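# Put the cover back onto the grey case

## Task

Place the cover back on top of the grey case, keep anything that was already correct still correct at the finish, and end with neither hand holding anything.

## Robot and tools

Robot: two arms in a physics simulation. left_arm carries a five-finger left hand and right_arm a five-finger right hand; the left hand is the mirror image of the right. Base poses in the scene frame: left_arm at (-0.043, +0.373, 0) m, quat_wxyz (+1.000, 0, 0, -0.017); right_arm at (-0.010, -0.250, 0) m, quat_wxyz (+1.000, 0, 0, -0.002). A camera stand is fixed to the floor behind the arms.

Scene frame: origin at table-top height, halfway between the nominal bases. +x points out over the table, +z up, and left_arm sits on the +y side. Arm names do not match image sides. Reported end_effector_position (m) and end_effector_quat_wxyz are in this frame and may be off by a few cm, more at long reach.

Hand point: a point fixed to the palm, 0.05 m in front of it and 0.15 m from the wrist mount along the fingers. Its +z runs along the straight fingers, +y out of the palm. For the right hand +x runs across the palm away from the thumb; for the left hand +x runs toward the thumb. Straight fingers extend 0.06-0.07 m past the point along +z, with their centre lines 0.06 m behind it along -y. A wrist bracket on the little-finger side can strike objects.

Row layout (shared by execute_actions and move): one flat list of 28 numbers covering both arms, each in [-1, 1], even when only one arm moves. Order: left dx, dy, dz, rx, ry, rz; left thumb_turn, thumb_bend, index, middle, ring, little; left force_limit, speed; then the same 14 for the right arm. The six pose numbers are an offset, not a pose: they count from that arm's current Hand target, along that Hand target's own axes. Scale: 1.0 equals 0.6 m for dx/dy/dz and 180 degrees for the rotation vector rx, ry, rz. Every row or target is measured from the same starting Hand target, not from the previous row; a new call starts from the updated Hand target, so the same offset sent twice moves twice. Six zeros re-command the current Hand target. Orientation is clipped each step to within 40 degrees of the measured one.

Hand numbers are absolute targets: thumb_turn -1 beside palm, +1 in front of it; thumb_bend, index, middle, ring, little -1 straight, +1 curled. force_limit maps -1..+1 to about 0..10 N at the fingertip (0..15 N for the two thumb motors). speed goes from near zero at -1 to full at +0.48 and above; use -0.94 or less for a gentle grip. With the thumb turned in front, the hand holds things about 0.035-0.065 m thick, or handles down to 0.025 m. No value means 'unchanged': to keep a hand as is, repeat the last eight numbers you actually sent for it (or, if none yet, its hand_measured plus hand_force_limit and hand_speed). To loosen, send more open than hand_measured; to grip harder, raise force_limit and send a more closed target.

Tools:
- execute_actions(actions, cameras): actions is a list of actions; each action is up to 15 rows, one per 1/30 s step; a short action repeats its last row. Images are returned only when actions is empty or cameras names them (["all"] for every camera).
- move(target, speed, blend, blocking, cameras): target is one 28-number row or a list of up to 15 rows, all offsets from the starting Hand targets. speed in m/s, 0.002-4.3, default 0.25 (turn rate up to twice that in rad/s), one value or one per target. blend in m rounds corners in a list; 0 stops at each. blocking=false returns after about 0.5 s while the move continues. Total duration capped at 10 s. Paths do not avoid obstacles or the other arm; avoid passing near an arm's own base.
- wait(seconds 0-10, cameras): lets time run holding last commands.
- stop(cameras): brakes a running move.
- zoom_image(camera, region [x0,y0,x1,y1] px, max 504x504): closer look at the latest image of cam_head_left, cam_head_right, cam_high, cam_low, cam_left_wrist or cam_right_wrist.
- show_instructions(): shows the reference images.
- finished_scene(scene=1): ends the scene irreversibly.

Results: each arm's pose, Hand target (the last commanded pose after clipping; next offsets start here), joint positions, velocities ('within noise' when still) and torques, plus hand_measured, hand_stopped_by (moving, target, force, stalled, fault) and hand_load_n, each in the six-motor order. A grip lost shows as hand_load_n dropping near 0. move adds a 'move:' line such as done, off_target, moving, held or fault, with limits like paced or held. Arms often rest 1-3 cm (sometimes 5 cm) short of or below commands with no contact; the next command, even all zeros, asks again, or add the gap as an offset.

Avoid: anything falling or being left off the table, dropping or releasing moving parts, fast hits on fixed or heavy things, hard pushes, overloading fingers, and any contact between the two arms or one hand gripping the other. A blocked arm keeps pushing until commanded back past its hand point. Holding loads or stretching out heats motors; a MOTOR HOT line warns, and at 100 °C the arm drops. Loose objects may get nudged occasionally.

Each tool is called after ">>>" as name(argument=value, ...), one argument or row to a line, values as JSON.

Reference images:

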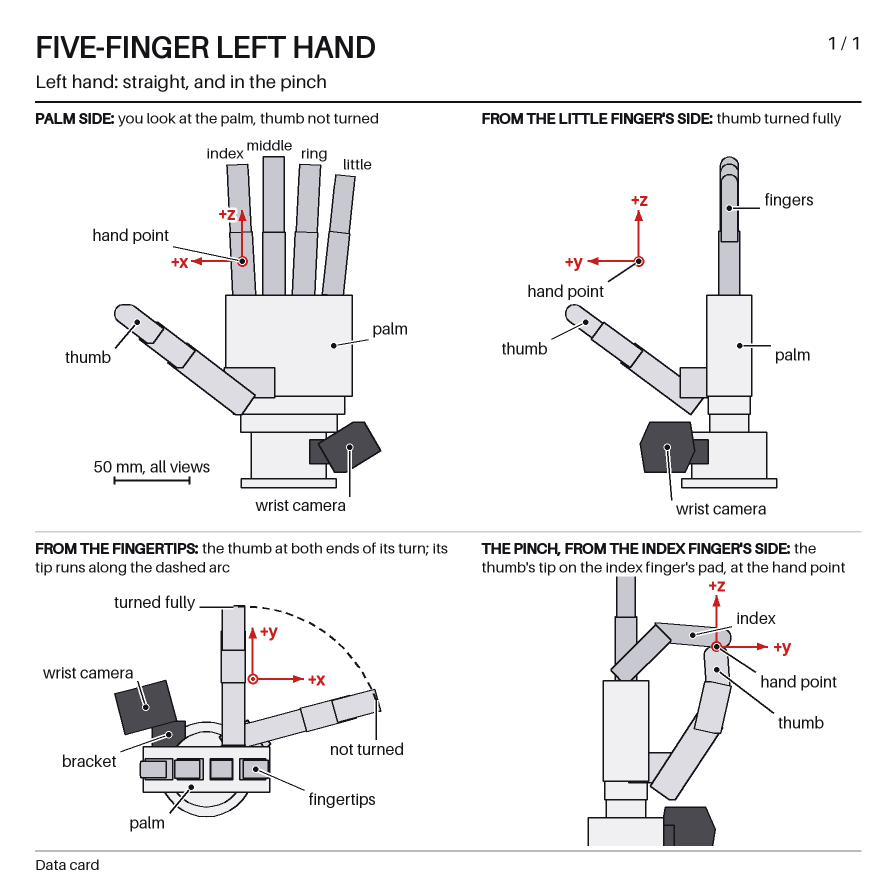

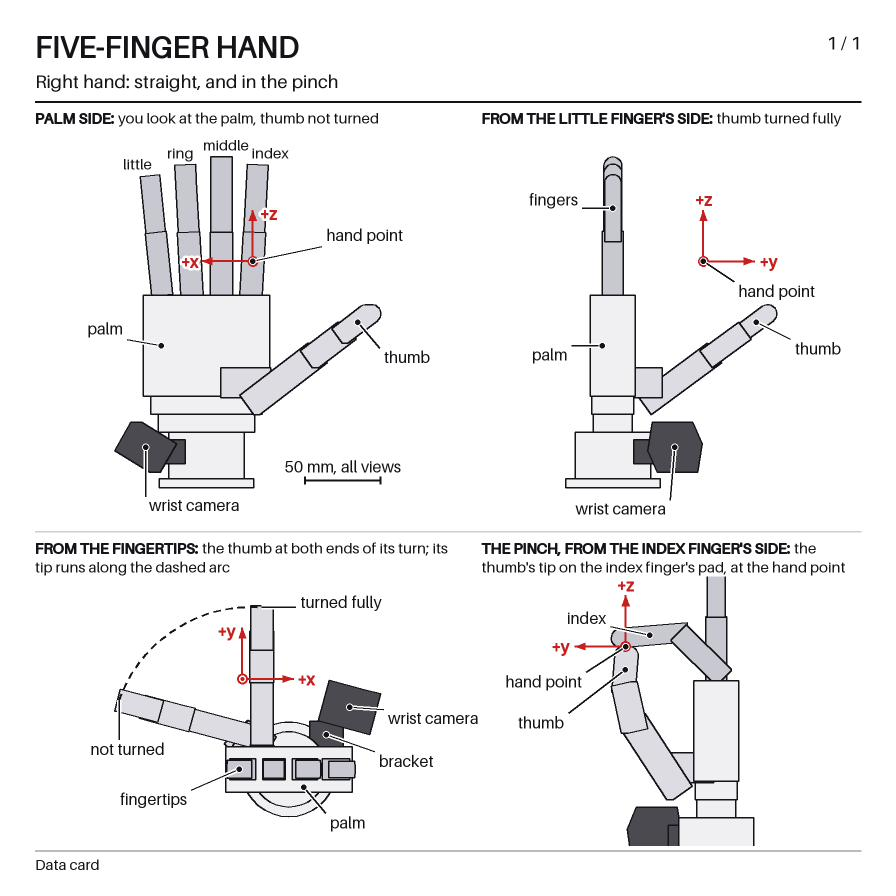

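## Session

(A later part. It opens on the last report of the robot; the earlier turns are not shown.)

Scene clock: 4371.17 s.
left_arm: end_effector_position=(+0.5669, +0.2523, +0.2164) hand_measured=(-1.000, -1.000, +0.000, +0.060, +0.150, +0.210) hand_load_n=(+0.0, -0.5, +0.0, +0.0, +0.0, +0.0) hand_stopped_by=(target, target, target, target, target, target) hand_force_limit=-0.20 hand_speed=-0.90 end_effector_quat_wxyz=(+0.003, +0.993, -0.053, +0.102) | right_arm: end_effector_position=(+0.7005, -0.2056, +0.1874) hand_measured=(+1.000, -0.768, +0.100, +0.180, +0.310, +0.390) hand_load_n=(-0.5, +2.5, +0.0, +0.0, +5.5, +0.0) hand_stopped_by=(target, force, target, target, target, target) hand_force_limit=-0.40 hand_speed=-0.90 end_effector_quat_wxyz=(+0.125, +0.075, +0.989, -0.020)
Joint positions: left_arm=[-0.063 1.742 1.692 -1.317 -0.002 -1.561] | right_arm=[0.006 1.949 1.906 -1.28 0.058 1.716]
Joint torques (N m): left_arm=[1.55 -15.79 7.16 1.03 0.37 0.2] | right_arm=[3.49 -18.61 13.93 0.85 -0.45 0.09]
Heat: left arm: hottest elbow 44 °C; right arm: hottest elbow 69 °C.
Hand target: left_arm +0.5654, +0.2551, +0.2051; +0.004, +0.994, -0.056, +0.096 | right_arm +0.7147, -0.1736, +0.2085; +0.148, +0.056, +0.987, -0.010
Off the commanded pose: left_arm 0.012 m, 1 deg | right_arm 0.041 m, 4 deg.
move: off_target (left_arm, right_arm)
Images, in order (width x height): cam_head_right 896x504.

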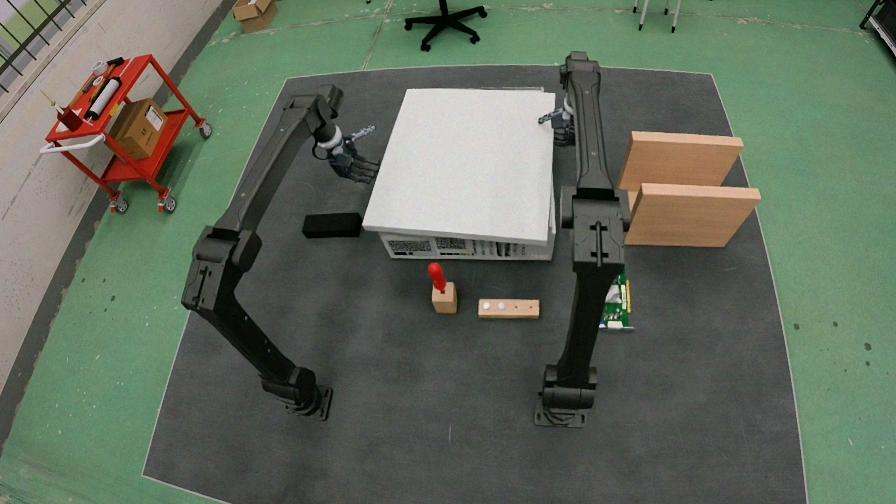

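>>> move(
  target=[0,0,0,0,0,0,-1,-1,0.0,0.06,0.15,0.21,-0.2,-0.9,0,-0.0267,0,0,0,0,1,-0.70,0.1,0.18,0.31,0.39,-0.4,-0.9],
  speed=0.05,
  cameras=["cam_head_right","cam_left_wrist","cam_low","cam_high"],
)

>>> zoom_image(
  camera="cam_left_wrist",
  region=[180, 60, 430, 260],
)

>>> zoom_image(
  camera="cam_low",
  region=[370, 180, 620, 340],
)

Scene clock: 4377.97 s.
left_arm: end_effector_position=(+0.5669, +0.2523, +0.2164) hand_measured=(-1.000, -1.000, +0.000, +0.060, +0.150, +0.210) hand_load_n=(+0.0, +0.0, +0.0, +0.0, +0.0, +0.0) hand_stopped_by=(target, target, target, target, target, target) hand_force_limit=-0.20 hand_speed=-0.90 end_effector_quat_wxyz=(+0.003, +0.993, -0.053, +0.102) | right_arm: end_effector_position=(+0.7005, -0.2055, +0.1874) hand_measured=(+1.000, -0.768, +0.100, +0.180, +0.310, +0.390) hand_load_n=(-0.5, +2.5, +0.0, +0.0, +5.5, +0.0) hand_stopped_by=(target, force, target, target, target, target) hand_force_limit=-0.40 hand_speed=-0.90 end_effector_quat_wxyz=(+0.125, +0.075, +0.989, -0.019)
Joint positions: left_arm=[-0.063 1.742 1.692 -1.317 -0.002 -1.561] | right_arm=[0.006 1.949 1.906 -1.28 0.058 1.716]
Joint torques (N m): left_arm=[1.49 -15.79 7.21 1.06 0.37 0.19] | right_arm=[2.2 -19.19 13.81 0.9 -0.64 -0.15]
Heat: left arm: hottest elbow 44 °C; right arm: hottest elbow 68 °C.
Hand target: left_arm +0.5654, +0.2551, +0.2051; +0.004, +0.994, -0.056, +0.096 | right_arm +0.7129, -0.1895, +0.2086; +0.148, +0.056, +0.987, -0.010
Off the commanded pose: left_arm 0.012 m, 1 deg | right_arm 0.029 m, 4 deg.
move: off_target (left_arm, right_arm)
Images, in order (width x height): cam_head_right 896x504, cam_high 896x504, cam_low 896x504, cam_left_wrist 672x504.

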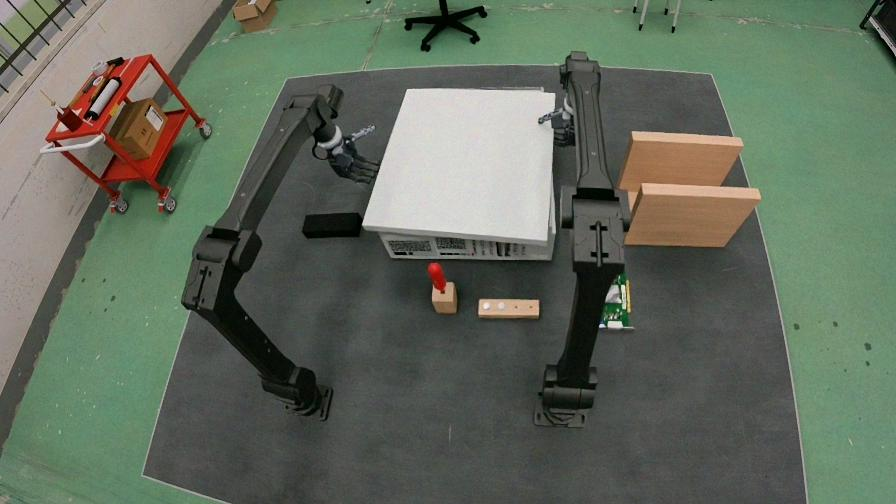

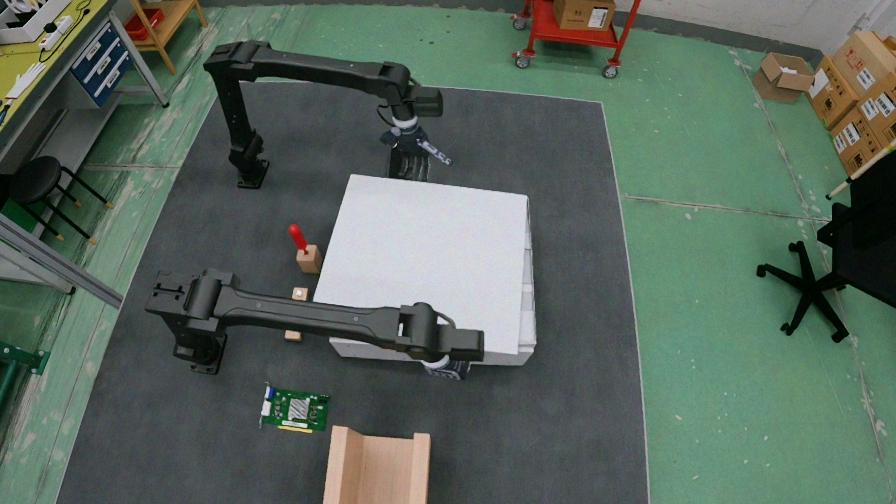

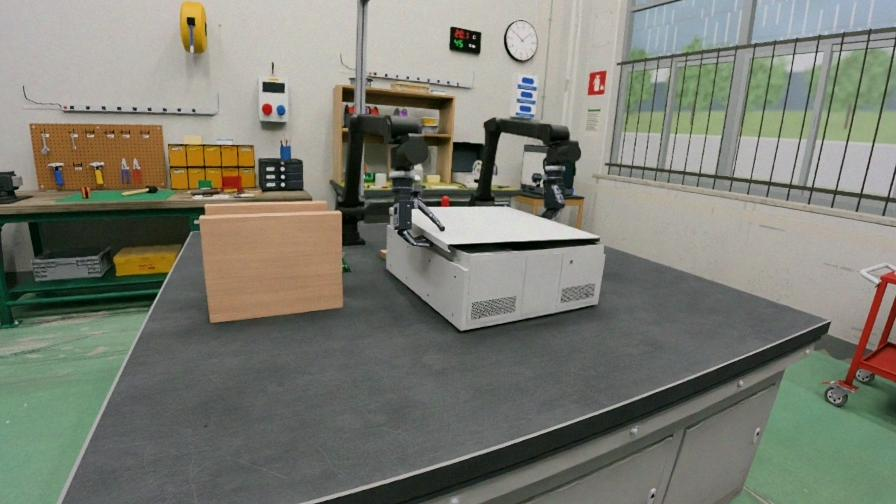

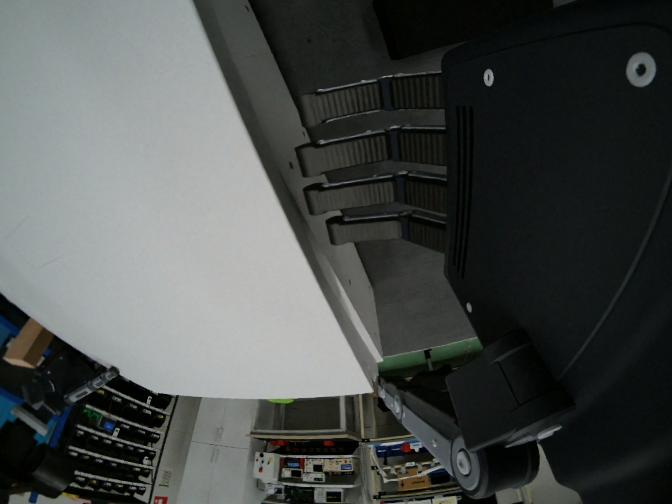

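Scaled by 2.016 from the camera's 672x504 image, which has a finer 960x720 frame.

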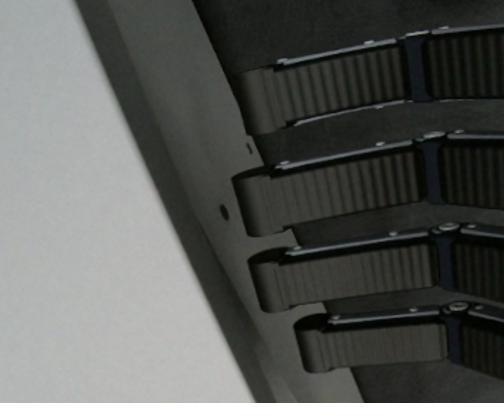

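Scaled by 2.016.

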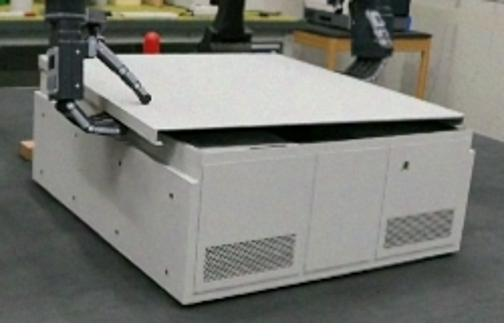

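>>> move(
  target=[-0.0048,0,0.0245,0,-0.006,0,-1,-1,0.0,0.06,0.15,0.21,-0.2,-0.9,0,0,0,0,0,0,1,-0.70,0.1,0.18,0.31,0.39,-0.4,-0.9],
  speed=0.05,
)

Scene clock: 4397.40 s.
left_arm: end_effector_position=(+0.5649, +0.2525, +0.2095) hand_measured=(-1.000, -1.000, +0.000, +0.060, +0.150, +0.210) hand_load_n=(+0.0, -0.5, +0.0, +0.5, +0.0, +0.0) hand_stopped_by=(target, target, target, target, target, target) hand_force_limit=-0.20 hand_speed=-0.90 end_effector_quat_wxyz=(+0.003, +0.994, -0.053, +0.099) | right_arm: end_effector_position=(+0.7005, -0.2055, +0.1874) hand_measured=(+1.000, -0.768, +0.100, +0.180, +0.310, +0.390) hand_load_n=(-0.5, +2.5, +0.0, +0.0, +6.0, +0.0) hand_stopped_by=(target, force, target, target, target, target) hand_force_limit=-0.40 hand_speed=-0.90 end_effector_quat_wxyz=(+0.125, +0.075, +0.989, -0.019)
Joint positions: left_arm=[-0.063 1.742 1.675 -1.306 -0.002 -1.561] | right_arm=[0.006 1.949 1.906 -1.28 0.058 1.716]
Joint torques (N m): left_arm=[1.73 -14.33 7.31 1.05 0.36 0.18] | right_arm=[2.43 -19.84 13.74 1.09 -0.59 -0.15]
Heat: left arm: hottest elbow 43 °C; right arm: hottest elbow 67 °C.
Hand target: left_arm +0.5654, +0.2552, +0.1901; +0.004, +0.995, -0.056, +0.087 | right_arm +0.7129, -0.1895, +0.2086; +0.148, +0.056, +0.987, -0.010
Off the commanded pose: left_arm 0.020 m, 1 deg | right_arm 0.029 m, 4 deg.
move: off_target (left_arm, right_arm)

>>> move(
  target=[-0.0022,0,0.0131,0,0,0,-1,-1,0.0,0.06,0.15,0.21,-0.2,-0.9,0,0,0,0,0,0,1,-0.70,0.1,0.18,0.31,0.39,-0.4,-0.9],
  speed=0.05,
)

>>> move(
  target=[-0.0022,0,0.0131,0,0,0,-1,-1,0.0,0.06,0.15,0.21,-0.2,-0.9,0,0,0,0,0,0,1,-0.70,0.1,0.18,0.31,0.39,-0.4,-0.9],
  speed=0.05,
  cameras=["cam_left_wrist", "cam_head_right"],
)

>>> zoom_image(
  camera="cam_left_wrist",
  region=[180, 60, 430, 260],
)

Scene clock: 4403.83 s.
left_arm: end_effector_position=(+0.5652, +0.2525, +0.2024) hand_measured=(-1.000, -1.000, +0.000, +0.060, +0.150, +0.210) hand_load_n=(+0.0, +0.0, +0.0, +0.5, +0.0, +0.0) hand_stopped_by=(target, target, target, target, target, target) hand_force_limit=-0.20 hand_speed=-0.90 end_effector_quat_wxyz=(+0.003, +0.994, -0.053, +0.100) | right_arm: end_effector_position=(+0.7005, -0.2055, +0.1874) hand_measured=(+1.000, -0.768, +0.100, +0.180, +0.310, +0.390) hand_load_n=(-0.5, +2.5, +0.0, +0.0, +6.0, +0.0) hand_stopped_by=(target, force, target, target, target, target) hand_force_limit=-0.40 hand_speed=-0.90 end_effector_quat_wxyz=(+0.125, +0.075, +0.989, -0.019)
Joint positions: left_arm=[-0.063 1.743 1.658 -1.286 -0.002 -1.561] | right_arm=[0.006 1.949 1.906 -1.28 0.058 1.716]
Joint torques (N m): left_arm=[1.55 -14.33 7.32 1.03 0.37 0.18] | right_arm=[2.78 -19.96 14.04 0.91 -0.66 -0.2]
Heat: left arm: hottest elbow 43 °C; right arm: hottest elbow 67 °C.
Hand target: left_arm +0.5655, +0.2552, +0.1822; +0.004, +0.995, -0.056, +0.087 | right_arm +0.7129, -0.1895, +0.2086; +0.148, +0.056, +0.987, -0.010
Off the commanded pose: left_arm 0.020 m, 1 deg | right_arm 0.029 m, 4 deg.
move: off_target (left_arm, right_arm)

Scene clock: 4404.67 s.
left_arm: end_effector_position=(+0.5655, +0.2524, +0.1938) hand_measured=(-1.000, -1.000, +0.000, +0.060, +0.150, +0.210) hand_load_n=(+0.0, +0.0, +0.0, +0.0, +0.0, +0.0) hand_stopped_by=(target, target, target, target, target, target) hand_force_limit=-0.20 hand_speed=-0.90 end_effector_quat_wxyz=(+0.003, +0.994, -0.053, +0.099) | right_arm: end_effector_position=(+0.7005, -0.2055, +0.1874) hand_measured=(+1.000, -0.768, +0.100, +0.180, +0.310, +0.390) hand_load_n=(-0.5, +2.5, +0.0, +0.0, +6.0, +0.0) hand_stopped_by=(target, force, target, target, target, target) hand_force_limit=-0.40 hand_speed=-0.90 end_effector_quat_wxyz=(+0.125, +0.075, +0.989, -0.019)
Joint positions: left_arm=[-0.063 1.747 1.641 -1.266 -0.002 -1.561] | right_arm=[0.006 1.949 1.906 -1.28 0.058 1.716]
Joint torques (N m): left_arm=[1.44 -14.45 7.38 1.02 0.37 0.19] | right_arm=[2.32 -18.9 13.83 0.77 -0.67 -0.18]
Heat: left arm: hottest elbow 43 °C; right arm: hottest elbow 67 °C.
Hand target: left_arm +0.5655, +0.2552, +0.1740; +0.004, +0.995, -0.056, +0.087 | right_arm +0.7129, -0.1895, +0.2086; +0.148, +0.056, +0.987, -0.010
Off the commanded pose: left_arm 0.020 m, 1 deg | right_arm 0.029 m, 4 deg.
move: off_target (left_arm, right_arm)
Images, in order (width x height): cam_head_right 896x504, cam_left_wrist 672x504.

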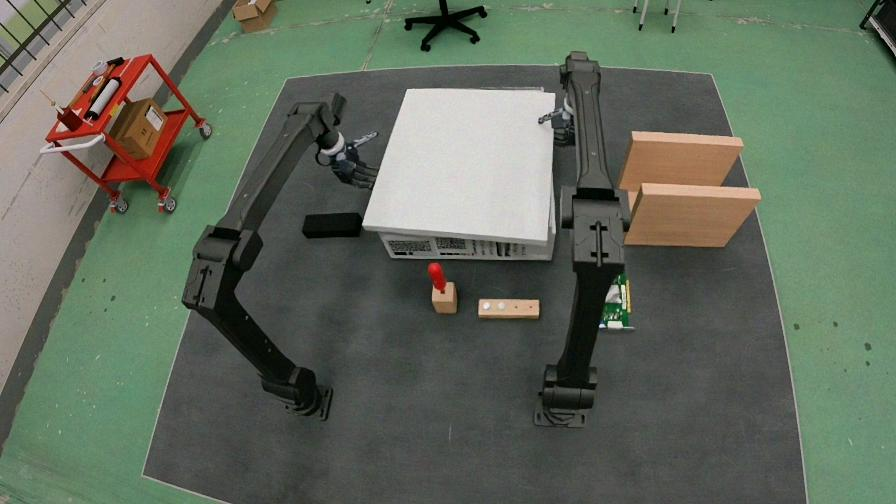

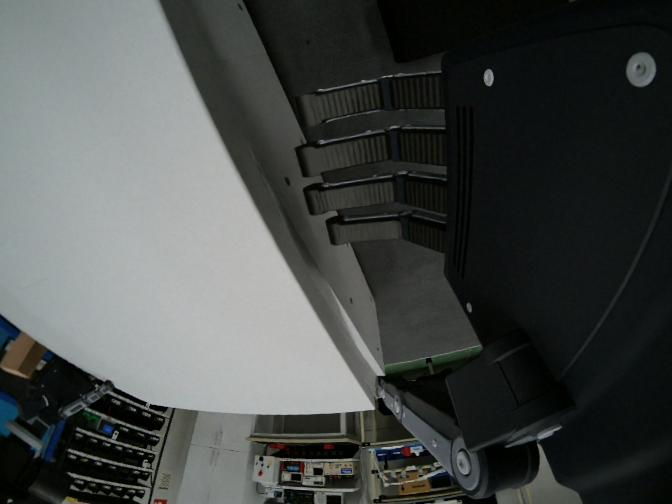

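Scaled by 2.016 from the camera's 672x504 image, which has a finer 960x720 frame.

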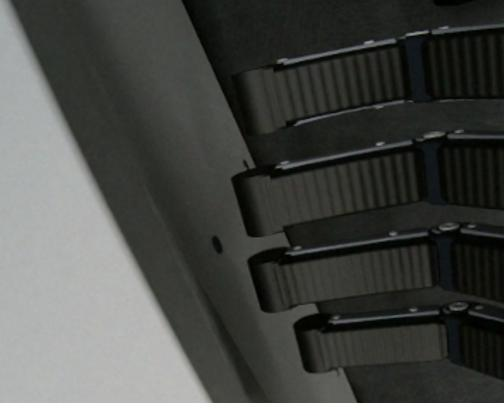

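>>> move(
  target=[-0.0017,0,0.0105,0,0,0,-1,-1,0.0,0.06,0.15,0.21,-0.2,-0.9,0,0,0,0,0,0,1,-0.70,0.1,0.18,0.31,0.39,-0.4,-0.9],
  speed=0.05,
)

Scene clock: 4410.43 s.
left_arm: end_effector_position=(+0.5659, +0.2524, +0.1875) hand_measured=(-1.000, -1.000, +0.000, +0.060, +0.150, +0.210) hand_load_n=(+0.0, +0.0, +0.0, +0.0, +0.0, +0.5) hand_stopped_by=(target, target, target, target, target, target) hand_force_limit=-0.20 hand_speed=-0.90 end_effector_quat_wxyz=(+0.003, +0.994, -0.053, +0.099) | right_arm: end_effector_position=(+0.7005, -0.2055, +0.1874) hand_measured=(+1.000, -0.768, +0.100, +0.180, +0.310, +0.390) hand_load_n=(-1.0, +2.0, +0.0, +0.0, +6.0, +0.0) hand_stopped_by=(target, force, target, target, target, target) hand_force_limit=-0.40 hand_speed=-0.90 end_effector_quat_wxyz=(+0.125, +0.075, +0.989, -0.019)
Joint positions: left_arm=[-0.063 1.75 1.628 -1.25 -0.002 -1.561] | right_arm=[0.006 1.949 1.906 -1.28 0.058 1.716]
Joint torques (N m): left_arm=[1.49 -14.51 7.32 1.03 0.38 0.2] | right_arm=[2.37 -19.14 13.56 0.95 -0.63 -0.2]
Heat: left arm: hottest elbow 42 °C; right arm: hottest elbow 67 °C.
Hand target: left_arm +0.5657, +0.2552, +0.1677; +0.004, +0.995, -0.056, +0.087 | right_arm +0.7129, -0.1895, +0.2086; +0.148, +0.056, +0.987, -0.010
Off the commanded pose: left_arm 0.020 m, 1 deg | right_arm 0.029 m, 4 deg.
move: off_target (left_arm, right_arm)

>>> move(
  target=[0,0.0417,0,0,0,0,-1,-1,0.0,0.06,0.15,0.21,-0.2,-0.9,0,0,0,0,0,0,1,-0.70,0.1,0.18,0.31,0.39,-0.4,-0.9],
  speed=0.04,
  cameras=["cam_left_wrist"],
)

>>> zoom_image(
  camera="cam_left_wrist",
  region=[180, 60, 430, 260],
)

Scene clock: 4419.70 s.
left_arm: end_effector_position=(+0.5630, +0.2331, +0.1877) hand_measured=(-1.000, -1.000, +0.000, +0.060, +0.150, +0.210) hand_load_n=(+0.0, +0.0, +0.0, +0.0, +0.0, +0.0) hand_stopped_by=(target, target, target, target, target, target) hand_force_limit=-0.20 hand_speed=-0.90 end_effector_quat_wxyz=(+0.005, +0.993, -0.059, +0.099) | right_arm: end_effector_position=(+0.7005, -0.2055, +0.1874) hand_measured=(+1.000, -0.768, +0.100, +0.180, +0.310, +0.390) hand_load_n=(-1.0, +2.0, +0.0, +0.0, +6.0, +0.0) hand_stopped_by=(target, force, target, target, target, target) hand_force_limit=-0.40 hand_speed=-0.90 end_effector_quat_wxyz=(+0.125, +0.075, +0.989, -0.019)
Joint positions: left_arm=[-0.096 1.75 1.628 -1.25 -0.004 -1.583] | right_arm=[0.006 1.949 1.906 -1.28 0.058 1.716]
Joint torques (N m): left_arm=[0.67 -14.33 7.31 1.07 0.1 -0.03] | right_arm=[2.2 -19.37 13.96 1.07 -0.69 -0.18]
Heat: left arm: hottest elbow 41 °C; right arm: hottest elbow 67 °C.
Hand target: left_arm +0.5629, +0.2304, +0.1677; +0.004, +0.995, -0.056, +0.087 | right_arm +0.7129, -0.1895, +0.2086; +0.148, +0.056, +0.987, -0.010
Off the commanded pose: left_arm 0.020 m, 1 deg | right_arm 0.029 m, 4 deg.
move: off_target (left_arm, right_arm)
Images, in order (width x height): cam_left_wrist 672x504.

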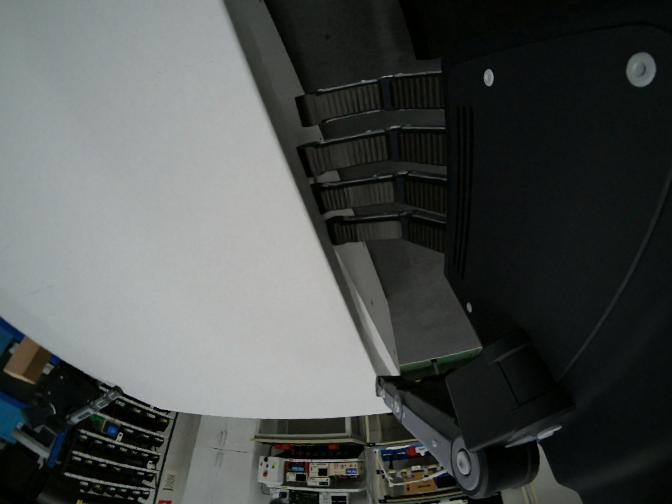

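Scaled by 2.016 from the camera's 672x504 image, which has a finer 960x720 frame.

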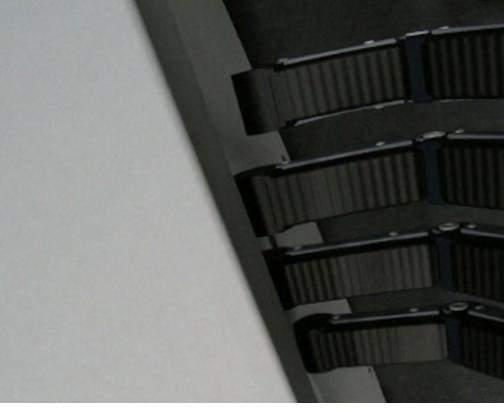

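>>> move(
  target=[0,0.0167,0,0,0,0,-1,-1,0.0,0.06,0.15,0.21,-0.2,-0.9,0,0,0,0,0,0,1,-0.70,0.1,0.18,0.31,0.39,-0.4,-0.9],
  speed=0.04,
  cameras=["cam_left_wrist"],
)

>>> zoom_image(
  camera="cam_left_wrist",
  region=[180, 60, 430, 260],
)

Scene clock: 4428.87 s.
left_arm: end_effector_position=(+0.5633, +0.2305, +0.1875) hand_measured=(-1.000, -1.000, +0.000, +0.060, +0.150, +0.210) hand_load_n=(+0.0, +0.0, +0.0, -1.0, +0.0, +0.0) hand_stopped_by=(target, target, target, target, target, target) hand_force_limit=-0.20 hand_speed=-0.90 end_effector_quat_wxyz=(+0.003, +0.994, -0.054, +0.099) | right_arm: end_effector_position=(+0.7005, -0.2055, +0.1874) hand_measured=(+1.000, -0.768, +0.100, +0.180, +0.310, +0.390) hand_load_n=(-0.5, +2.5, +0.0, +0.0, +6.0, +0.0) hand_stopped_by=(target, force, target, target, target, target) hand_force_limit=-0.40 hand_speed=-0.90 end_effector_quat_wxyz=(+0.125, +0.075, +0.989, -0.019)
Joint positions: left_arm=[-0.103 1.75 1.628 -1.25 -0.01 -1.599] | right_arm=[0.006 1.949 1.906 -1.28 0.058 1.716]
Joint torques (N m): left_arm=[-0.26 -14.33 7.43 1.1 0.22 -0.05] | right_arm=[2.9 -18.55 13.71 1.03 -0.64 -0.19]
Heat: left arm: hottest elbow 41 °C; right arm: hottest elbow 67 °C.
Hand target: left_arm +0.5617, +0.2203, +0.1676; +0.004, +0.995, -0.056, +0.087 | right_arm +0.7129, -0.1895, +0.2086; +0.148, +0.056, +0.987, -0.010
Off the commanded pose: left_arm 0.022 m, 1 deg | right_arm 0.029 m, 4 deg.
move: off_target (left_arm, right_arm)
Images, in order (width x height): cam_left_wrist 672x504.

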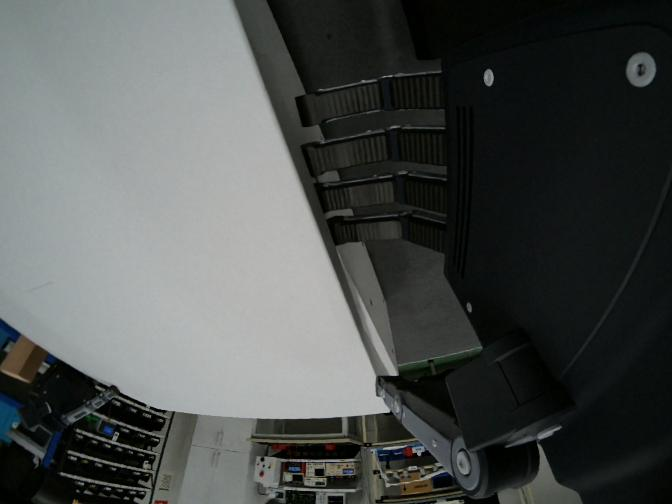

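Scaled by 2.016 from the camera's 672x504 image, which has a finer 960x720 frame.

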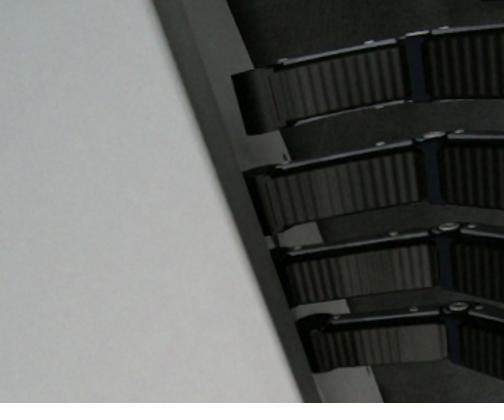

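>>> move(
  target=[0,0.0133,0,0,0,0,-1,-1,0.0,0.06,0.15,0.21,-0.2,-0.9,0,0,0,0,0,0,1,-0.70,0.1,0.18,0.31,0.39,-0.4,-0.9],
  speed=0.04,
)

Scene clock: 4438.10 s.
left_arm: end_effector_position=(+0.5638, +0.2298, +0.1873) hand_measured=(-1.000, -1.000, +0.000, +0.060, +0.150, +0.210) hand_load_n=(+0.0, +0.0, +0.0, -2.0, +0.0, +0.0) hand_stopped_by=(target, target, target, target, target, target) hand_force_limit=-0.20 hand_speed=-0.90 end_effector_quat_wxyz=(+0.000, +0.994, -0.049, +0.100) | right_arm: end_effector_position=(+0.7005, -0.2055, +0.1874) hand_measured=(+1.000, -0.768, +0.100, +0.180, +0.310, +0.390) hand_load_n=(-0.5, +2.0, +0.0, +0.0, +6.0, +0.0) hand_stopped_by=(target, force, target, target, target, target) hand_force_limit=-0.40 hand_speed=-0.90 end_effector_quat_wxyz=(+0.125, +0.075, +0.989, -0.019)
Joint positions: left_arm=[-0.107 1.75 1.628 -1.25 -0.018 -1.612] | right_arm=[0.006 1.949 1.906 -1.28 0.058 1.716]
Joint torques (N m): left_arm=[-1.26 -14.21 7.45 1.01 0.42 -0.06] | right_arm=[2.55 -19.66 13.74 0.84 -0.62 -0.12]
Heat: left arm: hottest elbow 40 °C; right arm: hottest elbow 67 °C.
Hand target: left_arm +0.5608, +0.2125, +0.1676; +0.004, +0.995, -0.056, +0.087 | right_arm +0.7129, -0.1895, +0.2086; +0.148, +0.056, +0.987, -0.010
Off the commanded pose: left_arm 0.026 m, 2 deg | right_arm 0.029 m, 4 deg.
move: off_target (left_arm, right_arm)

>>> execute_actions(
  actions=[],
  cameras=["cam_head_right","cam_head_left"],
)

>>> zoom_image(
  camera="cam_head_right",
  region=[350, 170, 440, 240],
)

>>> zoom_image(
  camera="cam_head_left",
  region=[400, 60, 600, 240],
)

Scene clock: 4450.80 s.
left_arm: end_effector_position=(+0.5638, +0.2298, +0.1873) hand_measured=(-1.000, -1.000, +0.000, +0.060, +0.150, +0.210) hand_load_n=(+0.0, +0.0, +0.0, -2.0, +0.0, +0.0) hand_stopped_by=(target, target, target, target, target, target) hand_force_limit=-0.20 hand_speed=-0.90 end_effector_quat_wxyz=(+0.000, +0.994, -0.049, +0.100) | right_arm: end_effector_position=(+0.7005, -0.2055, +0.1874) hand_measured=(+1.000, -0.768, +0.100, +0.180, +0.310, +0.390) hand_load_n=(-0.5, +2.0, +0.0, +0.0, +6.0, +0.0) hand_stopped_by=(target, force, target, target, target, target) hand_force_limit=-0.40 hand_speed=-0.90 end_effector_quat_wxyz=(+0.125, +0.075, +0.989, -0.019)
Joint positions: left_arm=[-0.107 1.75 1.628 -1.25 -0.018 -1.613] | right_arm=[0.006 1.949 1.906 -1.28 0.058 1.716]
Joint velocities: within noise
Joint torques (N m): left_arm=[-1.08 -14.15 7.45 1.07 0.42 -0.05] | right_arm=[3.72 -19.43 13.76 0.88 -0.58 -0.16]
Heat: left arm: hottest elbow 40 °C; right arm: hottest elbow 67 °C.
Hand target: left_arm +0.5608, +0.2125, +0.1676; +0.004, +0.995, -0.056, +0.087 | right_arm +0.7129, -0.1895, +0.2086; +0.148, +0.056, +0.987, -0.010
Off the commanded pose: left_arm 0.026 m, 2 deg | right_arm 0.029 m, 4 deg.
Images, in order (width x height): cam_head_left 896x504, cam_head_right 896x504.

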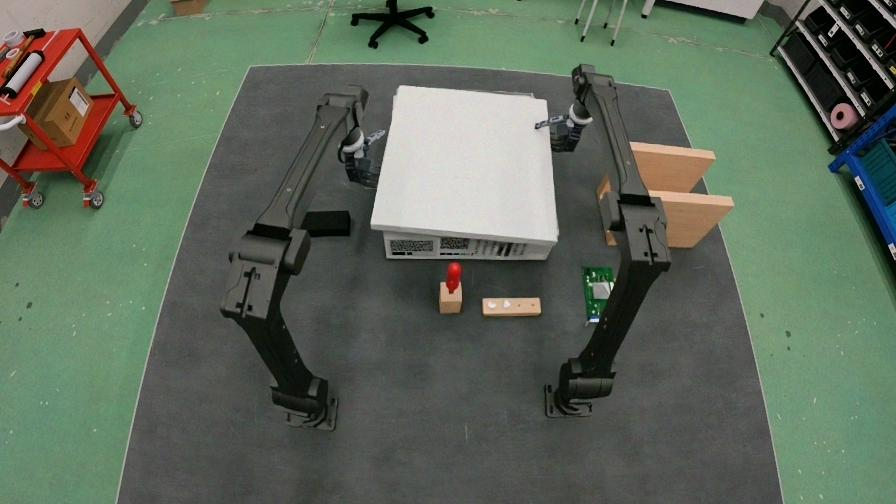

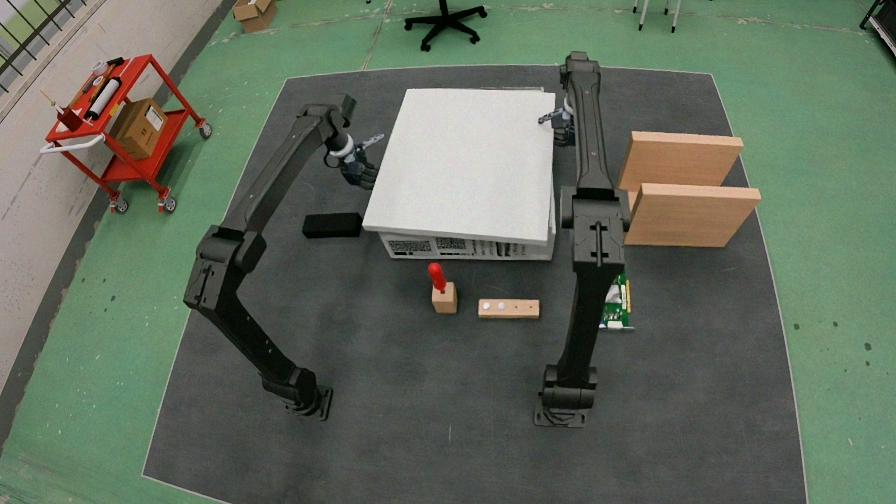

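Scaled by 5.600.

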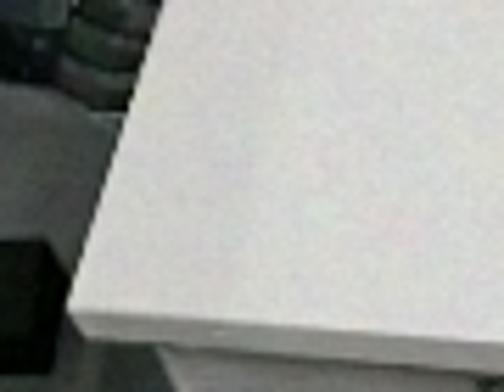

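Scaled by 2.520.

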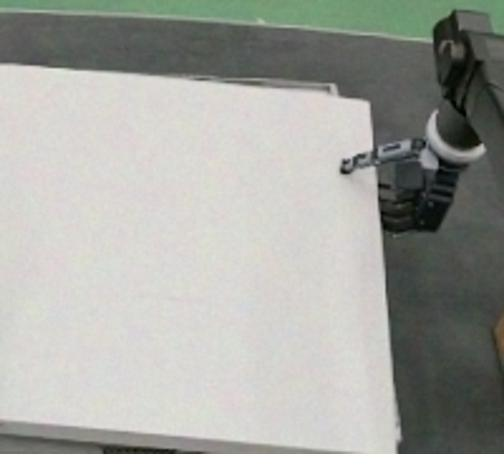

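>>> move(
  target=[0,0,0,0,0,0,-1,-1,0.04,0.11,0.22,0.28,-0.2,-0.9,0,0,0,0,0,0,1,-0.70,0.1,0.18,0.31,0.39,-0.4,-0.9],
  speed=0.04,
  cameras=["cam_left_wrist"],
)

>>> zoom_image(
  camera="cam_left_wrist",
  region=[230, 80, 400, 260],
)

Scene clock: 4495.83 s.
left_arm: end_effector_position=(+0.5626, +0.2240, +0.1871) hand_measured=(-1.000, -1.000, +0.040, +0.110, +0.220, +0.280) hand_load_n=(+0.0, +0.0, -0.5, +1.0, +0.0, +0.0) hand_stopped_by=(target, target, target, target, target, target) hand_force_limit=-0.20 hand_speed=-0.90 end_effector_quat_wxyz=(-0.001, +0.994, -0.052, +0.100) | right_arm: end_effector_position=(+0.7005, -0.2055, +0.1874) hand_measured=(+1.000, -0.768, +0.100, +0.180, +0.310, +0.390) hand_load_n=(-0.5, +2.0, +0.0, +0.0, +5.5, +0.0) hand_stopped_by=(target, force, target, target, target, target) hand_force_limit=-0.40 hand_speed=-0.90 end_effector_quat_wxyz=(+0.125, +0.075, +0.989, -0.019)
Joint positions: left_arm=[-0.118 1.75 1.628 -1.25 -0.022 -1.617] | right_arm=[0.006 1.949 1.906 -1.28 0.058 1.716]
Joint torques (N m): left_arm=[-0.32 -14.45 7.47 0.98 0.59 -0.01] | right_arm=[2.61 -20.07 13.63 0.73 -0.59 -0.11]
Heat: left arm: hottest elbow 40 °C; right arm: hottest elbow 67 °C.
Hand target: left_arm +0.5608, +0.2124, +0.1677; +0.004, +0.995, -0.056, +0.087 | right_arm +0.7129, -0.1895, +0.2086; +0.148, +0.056, +0.987, -0.010
Off the commanded pose: left_arm 0.023 m, 2 deg | right_arm 0.029 m, 4 deg.
move: off_target (left_arm, right_arm)
Images, in order (width x height): cam_left_wrist 672x504.

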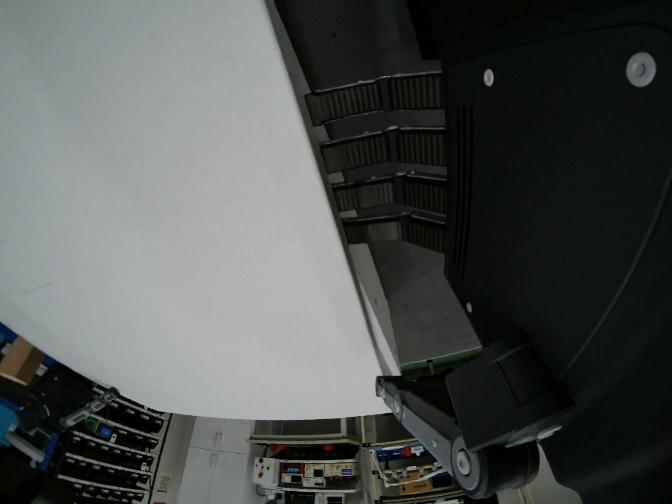

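Scaled by 2.800 from the camera's 672x504 image, which has a finer 960x720 frame.

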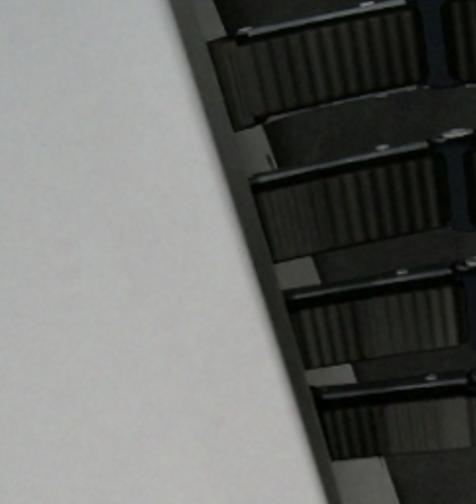

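>>> move(
  target=[0,0.0117,0,0,0,0,-1,-1,0.04,0.11,0.22,0.28,-0.2,-0.9,0,0,0,0,0,0,1,-0.70,0.1,0.18,0.31,0.39,-0.4,-0.9],
  speed=0.04,
)

Scene clock: 4500.53 s.
left_arm: end_effector_position=(+0.5629, +0.2239, +0.1871) hand_measured=(-1.000, -1.000, +0.040, +0.110, +0.220, +0.280) hand_load_n=(+0.0, -0.5, -1.0, +0.5, +0.0, +0.0) hand_stopped_by=(target, target, target, target, target, target) hand_force_limit=-0.20 hand_speed=-0.90 end_effector_quat_wxyz=(-0.001, +0.994, -0.049, +0.100) | right_arm: end_effector_position=(+0.7005, -0.2055, +0.1874) hand_measured=(+1.000, -0.768, +0.100, +0.180, +0.310, +0.390) hand_load_n=(-0.5, +2.5, +0.0, +0.0, +6.0, +0.0) hand_stopped_by=(target, force, target, target, target, target) hand_force_limit=-0.40 hand_speed=-0.90 end_effector_quat_wxyz=(+0.125, +0.075, +0.989, -0.019)
Joint positions: left_arm=[-0.118 1.75 1.628 -1.25 -0.022 -1.622] | right_arm=[0.006 1.949 1.906 -1.28 0.058 1.716]
Joint torques (N m): left_arm=[-1.38 -14.04 7.54 1.03 0.52 -0.1] | right_arm=[2.49 -19.14 13.9 0.85 -0.61 -0.18]
Heat: left arm: hottest elbow 40 °C; right arm: hottest elbow 67 °C.
Hand target: left_arm +0.5600, +0.2055, +0.1677; +0.004, +0.995, -0.056, +0.087 | right_arm +0.7129, -0.1895, +0.2086; +0.148, +0.056, +0.987, -0.010
Off the commanded pose: left_arm 0.027 m, 2 deg | right_arm 0.029 m, 4 deg.
move: off_target (left_arm, right_arm)

>>> move(
  target=[0.0107,-0.0167,-0.0607,0,0,0,-1,-1,0.04,0.11,0.22,0.28,-0.2,-0.9,0,0,0,0,0,0,1,-0.70,0.1,0.18,0.31,0.39,-0.4,-0.9],
  speed=0.05,
)

Scene clock: 4508.17 s.
left_arm: end_effector_position=(+0.5492, +0.2248, +0.1862) hand_measured=(-1.000, -1.000, +0.040, +0.110, +0.220, +0.280) hand_load_n=(+0.0, +0.0, -0.5, +0.0, +0.0, +0.5) hand_stopped_by=(target, target, target, target, target, target) hand_force_limit=-0.20 hand_speed=-0.90 end_effector_quat_wxyz=(+0.000, +0.996, -0.048, +0.072) | right_arm: end_effector_position=(+0.7005, -0.2055, +0.1874) hand_measured=(+1.000, -0.768, +0.100, +0.180, +0.310, +0.390) hand_load_n=(-0.5, +2.5, +0.0, +0.0, +6.0, +0.0) hand_stopped_by=(target, force, target, target, target, target) hand_force_limit=-0.40 hand_speed=-0.90 end_effector_quat_wxyz=(+0.125, +0.075, +0.989, -0.019)
Joint positions: left_arm=[-0.118 1.75 1.636 -1.313 -0.015 -1.627] | right_arm=[0.006 1.949 1.906 -1.28 0.058 1.716]
Joint torques (N m): left_arm=[0.09 -15.15 12.53 -0.09 0.38 0.14] | right_arm=[2.14 -19.9 13.82 1.03 -0.67 -0.14]
Heat: left arm: hottest elbow 40 °C; right arm: hottest elbow 67 °C.
Hand target: left_arm +0.5612, +0.2154, +0.2047; +0.003, +0.995, -0.056, +0.087 | right_arm +0.7129, -0.1895, +0.2086; +0.148, +0.056, +0.987, -0.010
Off the commanded pose: left_arm 0.024 m, 2 deg | right_arm 0.029 m, 4 deg.
move: off_target (left_arm, right_arm)

>>> move(
  target=[0.0029,0,-0.0164,0,0,0,-1,-1,0.04,0.11,0.22,0.28,-0.2,-0.9,0,0,0,0,0,0,1,-0.70,0.1,0.18,0.31,0.39,-0.4,-0.9],
  speed=0.05,
)

Scene clock: 4513.10 s.
left_arm: end_effector_position=(+0.5474, +0.2246, +0.1924) hand_measured=(-1.000, -1.000, +0.040, +0.110, +0.220, +0.280) hand_load_n=(+0.0, +0.0, +0.0, +0.5, +0.0, +0.0) hand_stopped_by=(target, target, target, target, target, target) hand_force_limit=-0.20 hand_speed=-0.90 end_effector_quat_wxyz=(+0.000, +0.997, -0.048, +0.068) | right_arm: end_effector_position=(+0.7005, -0.2055, +0.1874) hand_measured=(+1.000, -0.768, +0.100, +0.180, +0.310, +0.390) hand_load_n=(-0.5, +2.5, +0.0, +0.0, +6.0, +0.0) hand_stopped_by=(target, force, target, target, target, target) hand_force_limit=-0.40 hand_speed=-0.90 end_effector_quat_wxyz=(+0.125, +0.075, +0.989, -0.019)
Joint positions: left_arm=[-0.119 1.75 1.654 -1.34 -0.015 -1.627] | right_arm=[0.006 1.949 1.906 -1.28 0.058 1.716]
Joint torques (N m): left_arm=[0.15 -15.56 12.79 -0.08 0.36 0.13] | right_arm=[2.73 -19.02 13.6 0.95 -0.67 -0.18]
Heat: left arm: hottest elbow 42 °C; right arm: hottest elbow 67 °C.
Hand target: left_arm +0.5612, +0.2152, +0.2147; +0.004, +0.995, -0.056, +0.087 | right_arm +0.7129, -0.1895, +0.2086; +0.148, +0.056, +0.987, -0.010
Off the commanded pose: left_arm 0.028 m, 2 deg | right_arm 0.029 m, 4 deg.
move: off_target (left_arm, right_arm)

>>> move(
  target=[0.0023,0,-0.0131,0,0,0,-1,-1,0.04,0.11,0.22,0.28,-0.2,-0.9,0,0,0,0,0,0,1,-0.70,0.1,0.18,0.31,0.39,-0.4,-0.9],
  speed=0.05,
)

Scene clock: 4516.00 s.
left_arm: end_effector_position=(+0.5456, +0.2250, +0.1953) hand_measured=(-1.000, -1.000, +0.040, +0.110, +0.220, +0.280) hand_load_n=(+0.0, +0.0, +0.0, +0.0, +0.0, +3.0) hand_stopped_by=(target, target, target, target, target, target) hand_force_limit=-0.20 hand_speed=-0.90 end_effector_quat_wxyz=(-0.001, +0.997, -0.048, +0.064) | right_arm: end_effector_position=(+0.7005, -0.2050, +0.1876) hand_measured=(+1.000, -0.768, +0.100, +0.180, +0.310, +0.390) hand_load_n=(-0.5, +2.5, +0.0, +0.0, +5.5, +0.0) hand_stopped_by=(target, force, target, target, target, target) hand_force_limit=-0.40 hand_speed=-0.90 end_effector_quat_wxyz=(+0.125, +0.074, +0.989, -0.018)
Joint positions: left_arm=[-0.119 1.75 1.663 -1.357 -0.016 -1.626] | right_arm=[0.006 1.949 1.906 -1.28 0.055 1.716]
Joint torques (N m): left_arm=[0.09 -15.85 13.49 -0.23 0.4 0.14] | right_arm=[2.32 -18.84 13.68 0.84 -0.51 -0.23]
Heat: left arm: hottest elbow 43 °C; right arm: hottest elbow 67 °C.
Hand target: left_arm +0.5611, +0.2152, +0.2226; +0.004, +0.995, -0.056, +0.087 | right_arm +0.7129, -0.1895, +0.2086; +0.148, +0.056, +0.987, -0.010
Off the commanded pose: left_arm 0.033 m, 3 deg | right_arm 0.029 m, 4 deg.
move: off_target (left_arm, right_arm)

>>> move(
  target=[0.0023,0,-0.0131,0,0,0,-1,-1,0.06,0.12,0.20,0.25,-0.2,-0.9,0,0,0,0,0,0,1,-0.70,0.1,0.18,0.31,0.39,-0.4,-0.9],
  speed=0.05,
)

Scene clock: 4522.70 s.
left_arm: end_effector_position=(+0.5440, +0.2251, +0.1976) hand_measured=(-1.000, -1.000, +0.060, +0.120, +0.200, +0.250) hand_load_n=(+0.0, -0.5, +0.5, +0.0, +0.0, +5.5) hand_stopped_by=(target, target, target, target, target, force) hand_force_limit=-0.20 hand_speed=-0.90 end_effector_quat_wxyz=(-0.001, +0.997, -0.049, +0.059) | right_arm: end_effector_position=(+0.7003, -0.2042, +0.1877) hand_measured=(+1.000, -0.768, +0.100, +0.180, +0.310, +0.390) hand_load_n=(-1.0, +2.5, +0.0, +0.0, +5.5, +0.0) hand_stopped_by=(target, force, target, target, target, target) hand_force_limit=-0.40 hand_speed=-0.90 end_effector_quat_wxyz=(+0.125, +0.073, +0.989, -0.017)
Joint positions: left_arm=[-0.119 1.751 1.672 -1.374 -0.015 -1.626] | right_arm=[0.006 1.949 1.906 -1.28 0.051 1.714]
Joint torques (N m): left_arm=[0.44 -16.09 14.11 -0.27 0.38 0.14] | right_arm=[3.55 -19.25 13.79 0.95 -0.43 -0.11]
Heat: left arm: hottest elbow 44 °C; right arm: hottest elbow 67 °C.
Hand target: left_arm +0.5611, +0.2151, +0.2307; +0.004, +0.995, -0.056, +0.087 | right_arm +0.7129, -0.1896, +0.2086; +0.148, +0.056, +0.987, -0.010
Off the commanded pose: left_arm 0.038 m, 3 deg | right_arm 0.028 m, 3 deg.
move: off_target (left_arm, right_arm)

>>> move(
  target=[0,0,0,0,0,0,-1,-1,0.09,0.12,0.155,0.175,-0.2,-0.9,0,0,0,0,0,0,1,-0.70,0.1,0.18,0.31,0.39,-0.4,-0.9],
  speed=0.05,
  cameras=["cam_head_right","cam_left_wrist","cam_low"],
)

>>> zoom_image(
  camera="cam_head_right",
  region=[350, 170, 440, 240],
)

>>> zoom_image(
  camera="cam_low",
  region=[370, 180, 620, 340],
)

Scene clock: 4529.23 s.
left_arm: end_effector_position=(+0.5441, +0.2251, +0.2002) hand_measured=(-1.000, -1.000, +0.090, +0.120, +0.154, +0.174) hand_load_n=(+0.0, +0.0, +2.0, +0.0, +0.0, +0.5) hand_stopped_by=(target, target, target, target, target, target) hand_force_limit=-0.20 hand_speed=-0.90 end_effector_quat_wxyz=(-0.001, +0.997, -0.049, +0.059) | right_arm: end_effector_position=(+0.7003, -0.2041, +0.1877) hand_measured=(+1.000, -0.768, +0.100, +0.180, +0.310, +0.390) hand_load_n=(-0.5, +2.5, +0.0, +0.0, +5.5, +0.0) hand_stopped_by=(target, force, target, target, target, target) hand_force_limit=-0.40 hand_speed=-0.90 end_effector_quat_wxyz=(+0.125, +0.073, +0.989, -0.016)
Joint positions: left_arm=[-0.119 1.751 1.679 -1.381 -0.015 -1.626] | right_arm=[0.006 1.949 1.906 -1.28 0.051 1.714]
Joint torques (N m): left_arm=[0.32 -16.03 13.7 -0.02 0.38 0.15] | right_arm=[2.08 -19.9 13.97 0.77 -0.47 -0.13]
Heat: left arm: hottest elbow 45 °C; right arm: hottest elbow 67 °C.
Hand target: left_arm +0.5612, +0.2152, +0.2307; +0.004, +0.995, -0.056, +0.087 | right_arm +0.7129, -0.1895, +0.2086; +0.148, +0.056, +0.987, -0.010
Off the commanded pose: left_arm 0.036 m, 3 deg | right_arm 0.028 m, 3 deg.
move: off_target (left_arm, right_arm)
Images, in order (width x height): cam_head_right 896x504, cam_low 896x504, cam_left_wrist 672x504.

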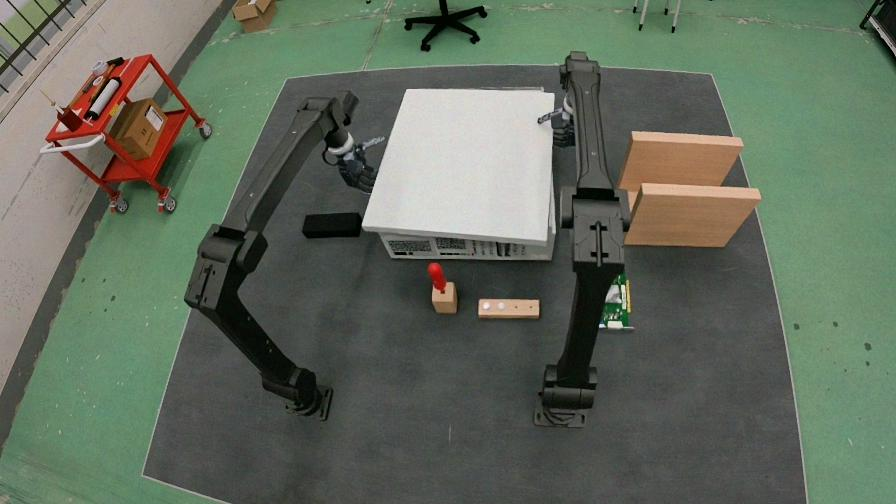

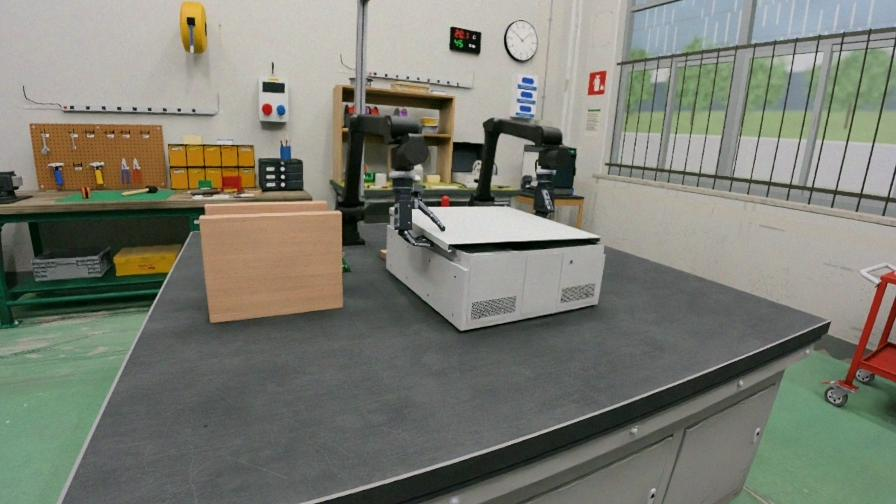

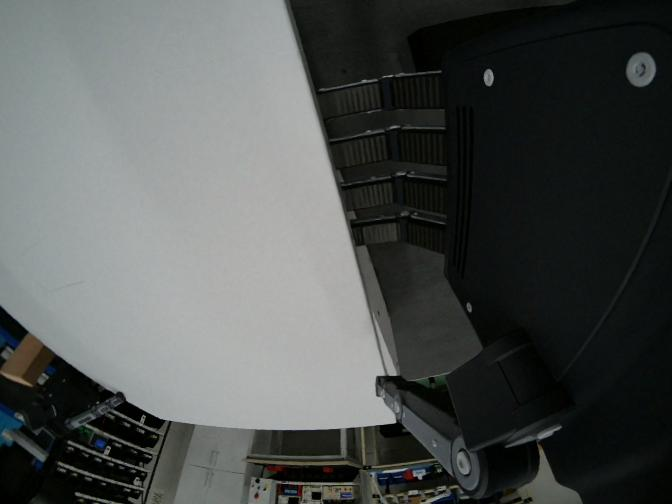

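Scaled by 5.600.

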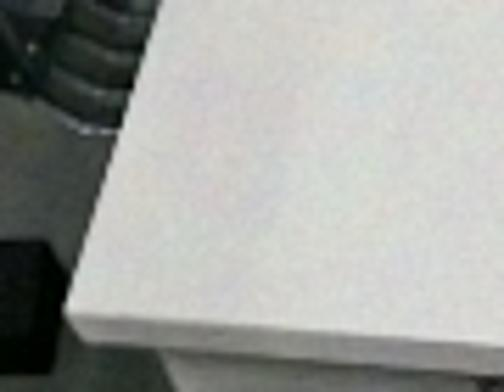

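Scaled by 2.016.

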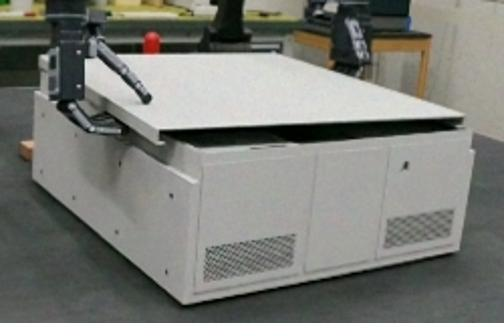

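>>> move(
  target=[0.0029,0,-0.0164,0,0,0,-1,-1,0.09,0.12,0.155,0.175,-0.2,-0.9,0,0,0,0,0,0,1,-0.70,0.1,0.18,0.31,0.39,-0.4,-0.9],
  speed=0.05,
)

Scene clock: 4534.63 s.
left_arm: end_effector_position=(+0.5425, +0.2253, +0.2010) hand_measured=(-1.000, -1.000, +0.090, +0.120, +0.154, +0.174) hand_load_n=(+0.0, +0.0, +1.0, +1.0, +3.5, +0.0) hand_stopped_by=(target, target, target, target, target, target) hand_force_limit=-0.20 hand_speed=-0.90 end_effector_quat_wxyz=(-0.002, +0.997, -0.049, +0.052) | right_arm: end_effector_position=(+0.7002, -0.2040, +0.1877) hand_measured=(+1.000, -0.768, +0.100, +0.180, +0.310, +0.390) hand_load_n=(-1.0, +2.5, +0.0, +0.0, +5.5, +0.0) hand_stopped_by=(target, force, target, target, target, target) hand_force_limit=-0.40 hand_speed=-0.90 end_effector_quat_wxyz=(+0.125, +0.072, +0.989, -0.016)
Joint positions: left_arm=[-0.119 1.756 1.69 -1.401 -0.015 -1.626] | right_arm=[0.006 1.949 1.906 -1.28 0.051 1.712]
Joint torques (N m): left_arm=[0.15 -16.67 14.54 -0.21 0.38 0.15] | right_arm=[2.49 -18.67 13.85 0.92 -0.43 -0.12]
Heat: left arm: hottest elbow 45 °C; right arm: hottest elbow 67 °C.
Hand target: left_arm +0.5611, +0.2152, +0.2404; +0.004, +0.995, -0.056, +0.087 | right_arm +0.7129, -0.1895, +0.2086; +0.148, +0.056, +0.987, -0.010
Off the commanded pose: left_arm 0.045 m, 4 deg | right_arm 0.028 m, 3 deg.
move: off_target (left_arm, right_arm)


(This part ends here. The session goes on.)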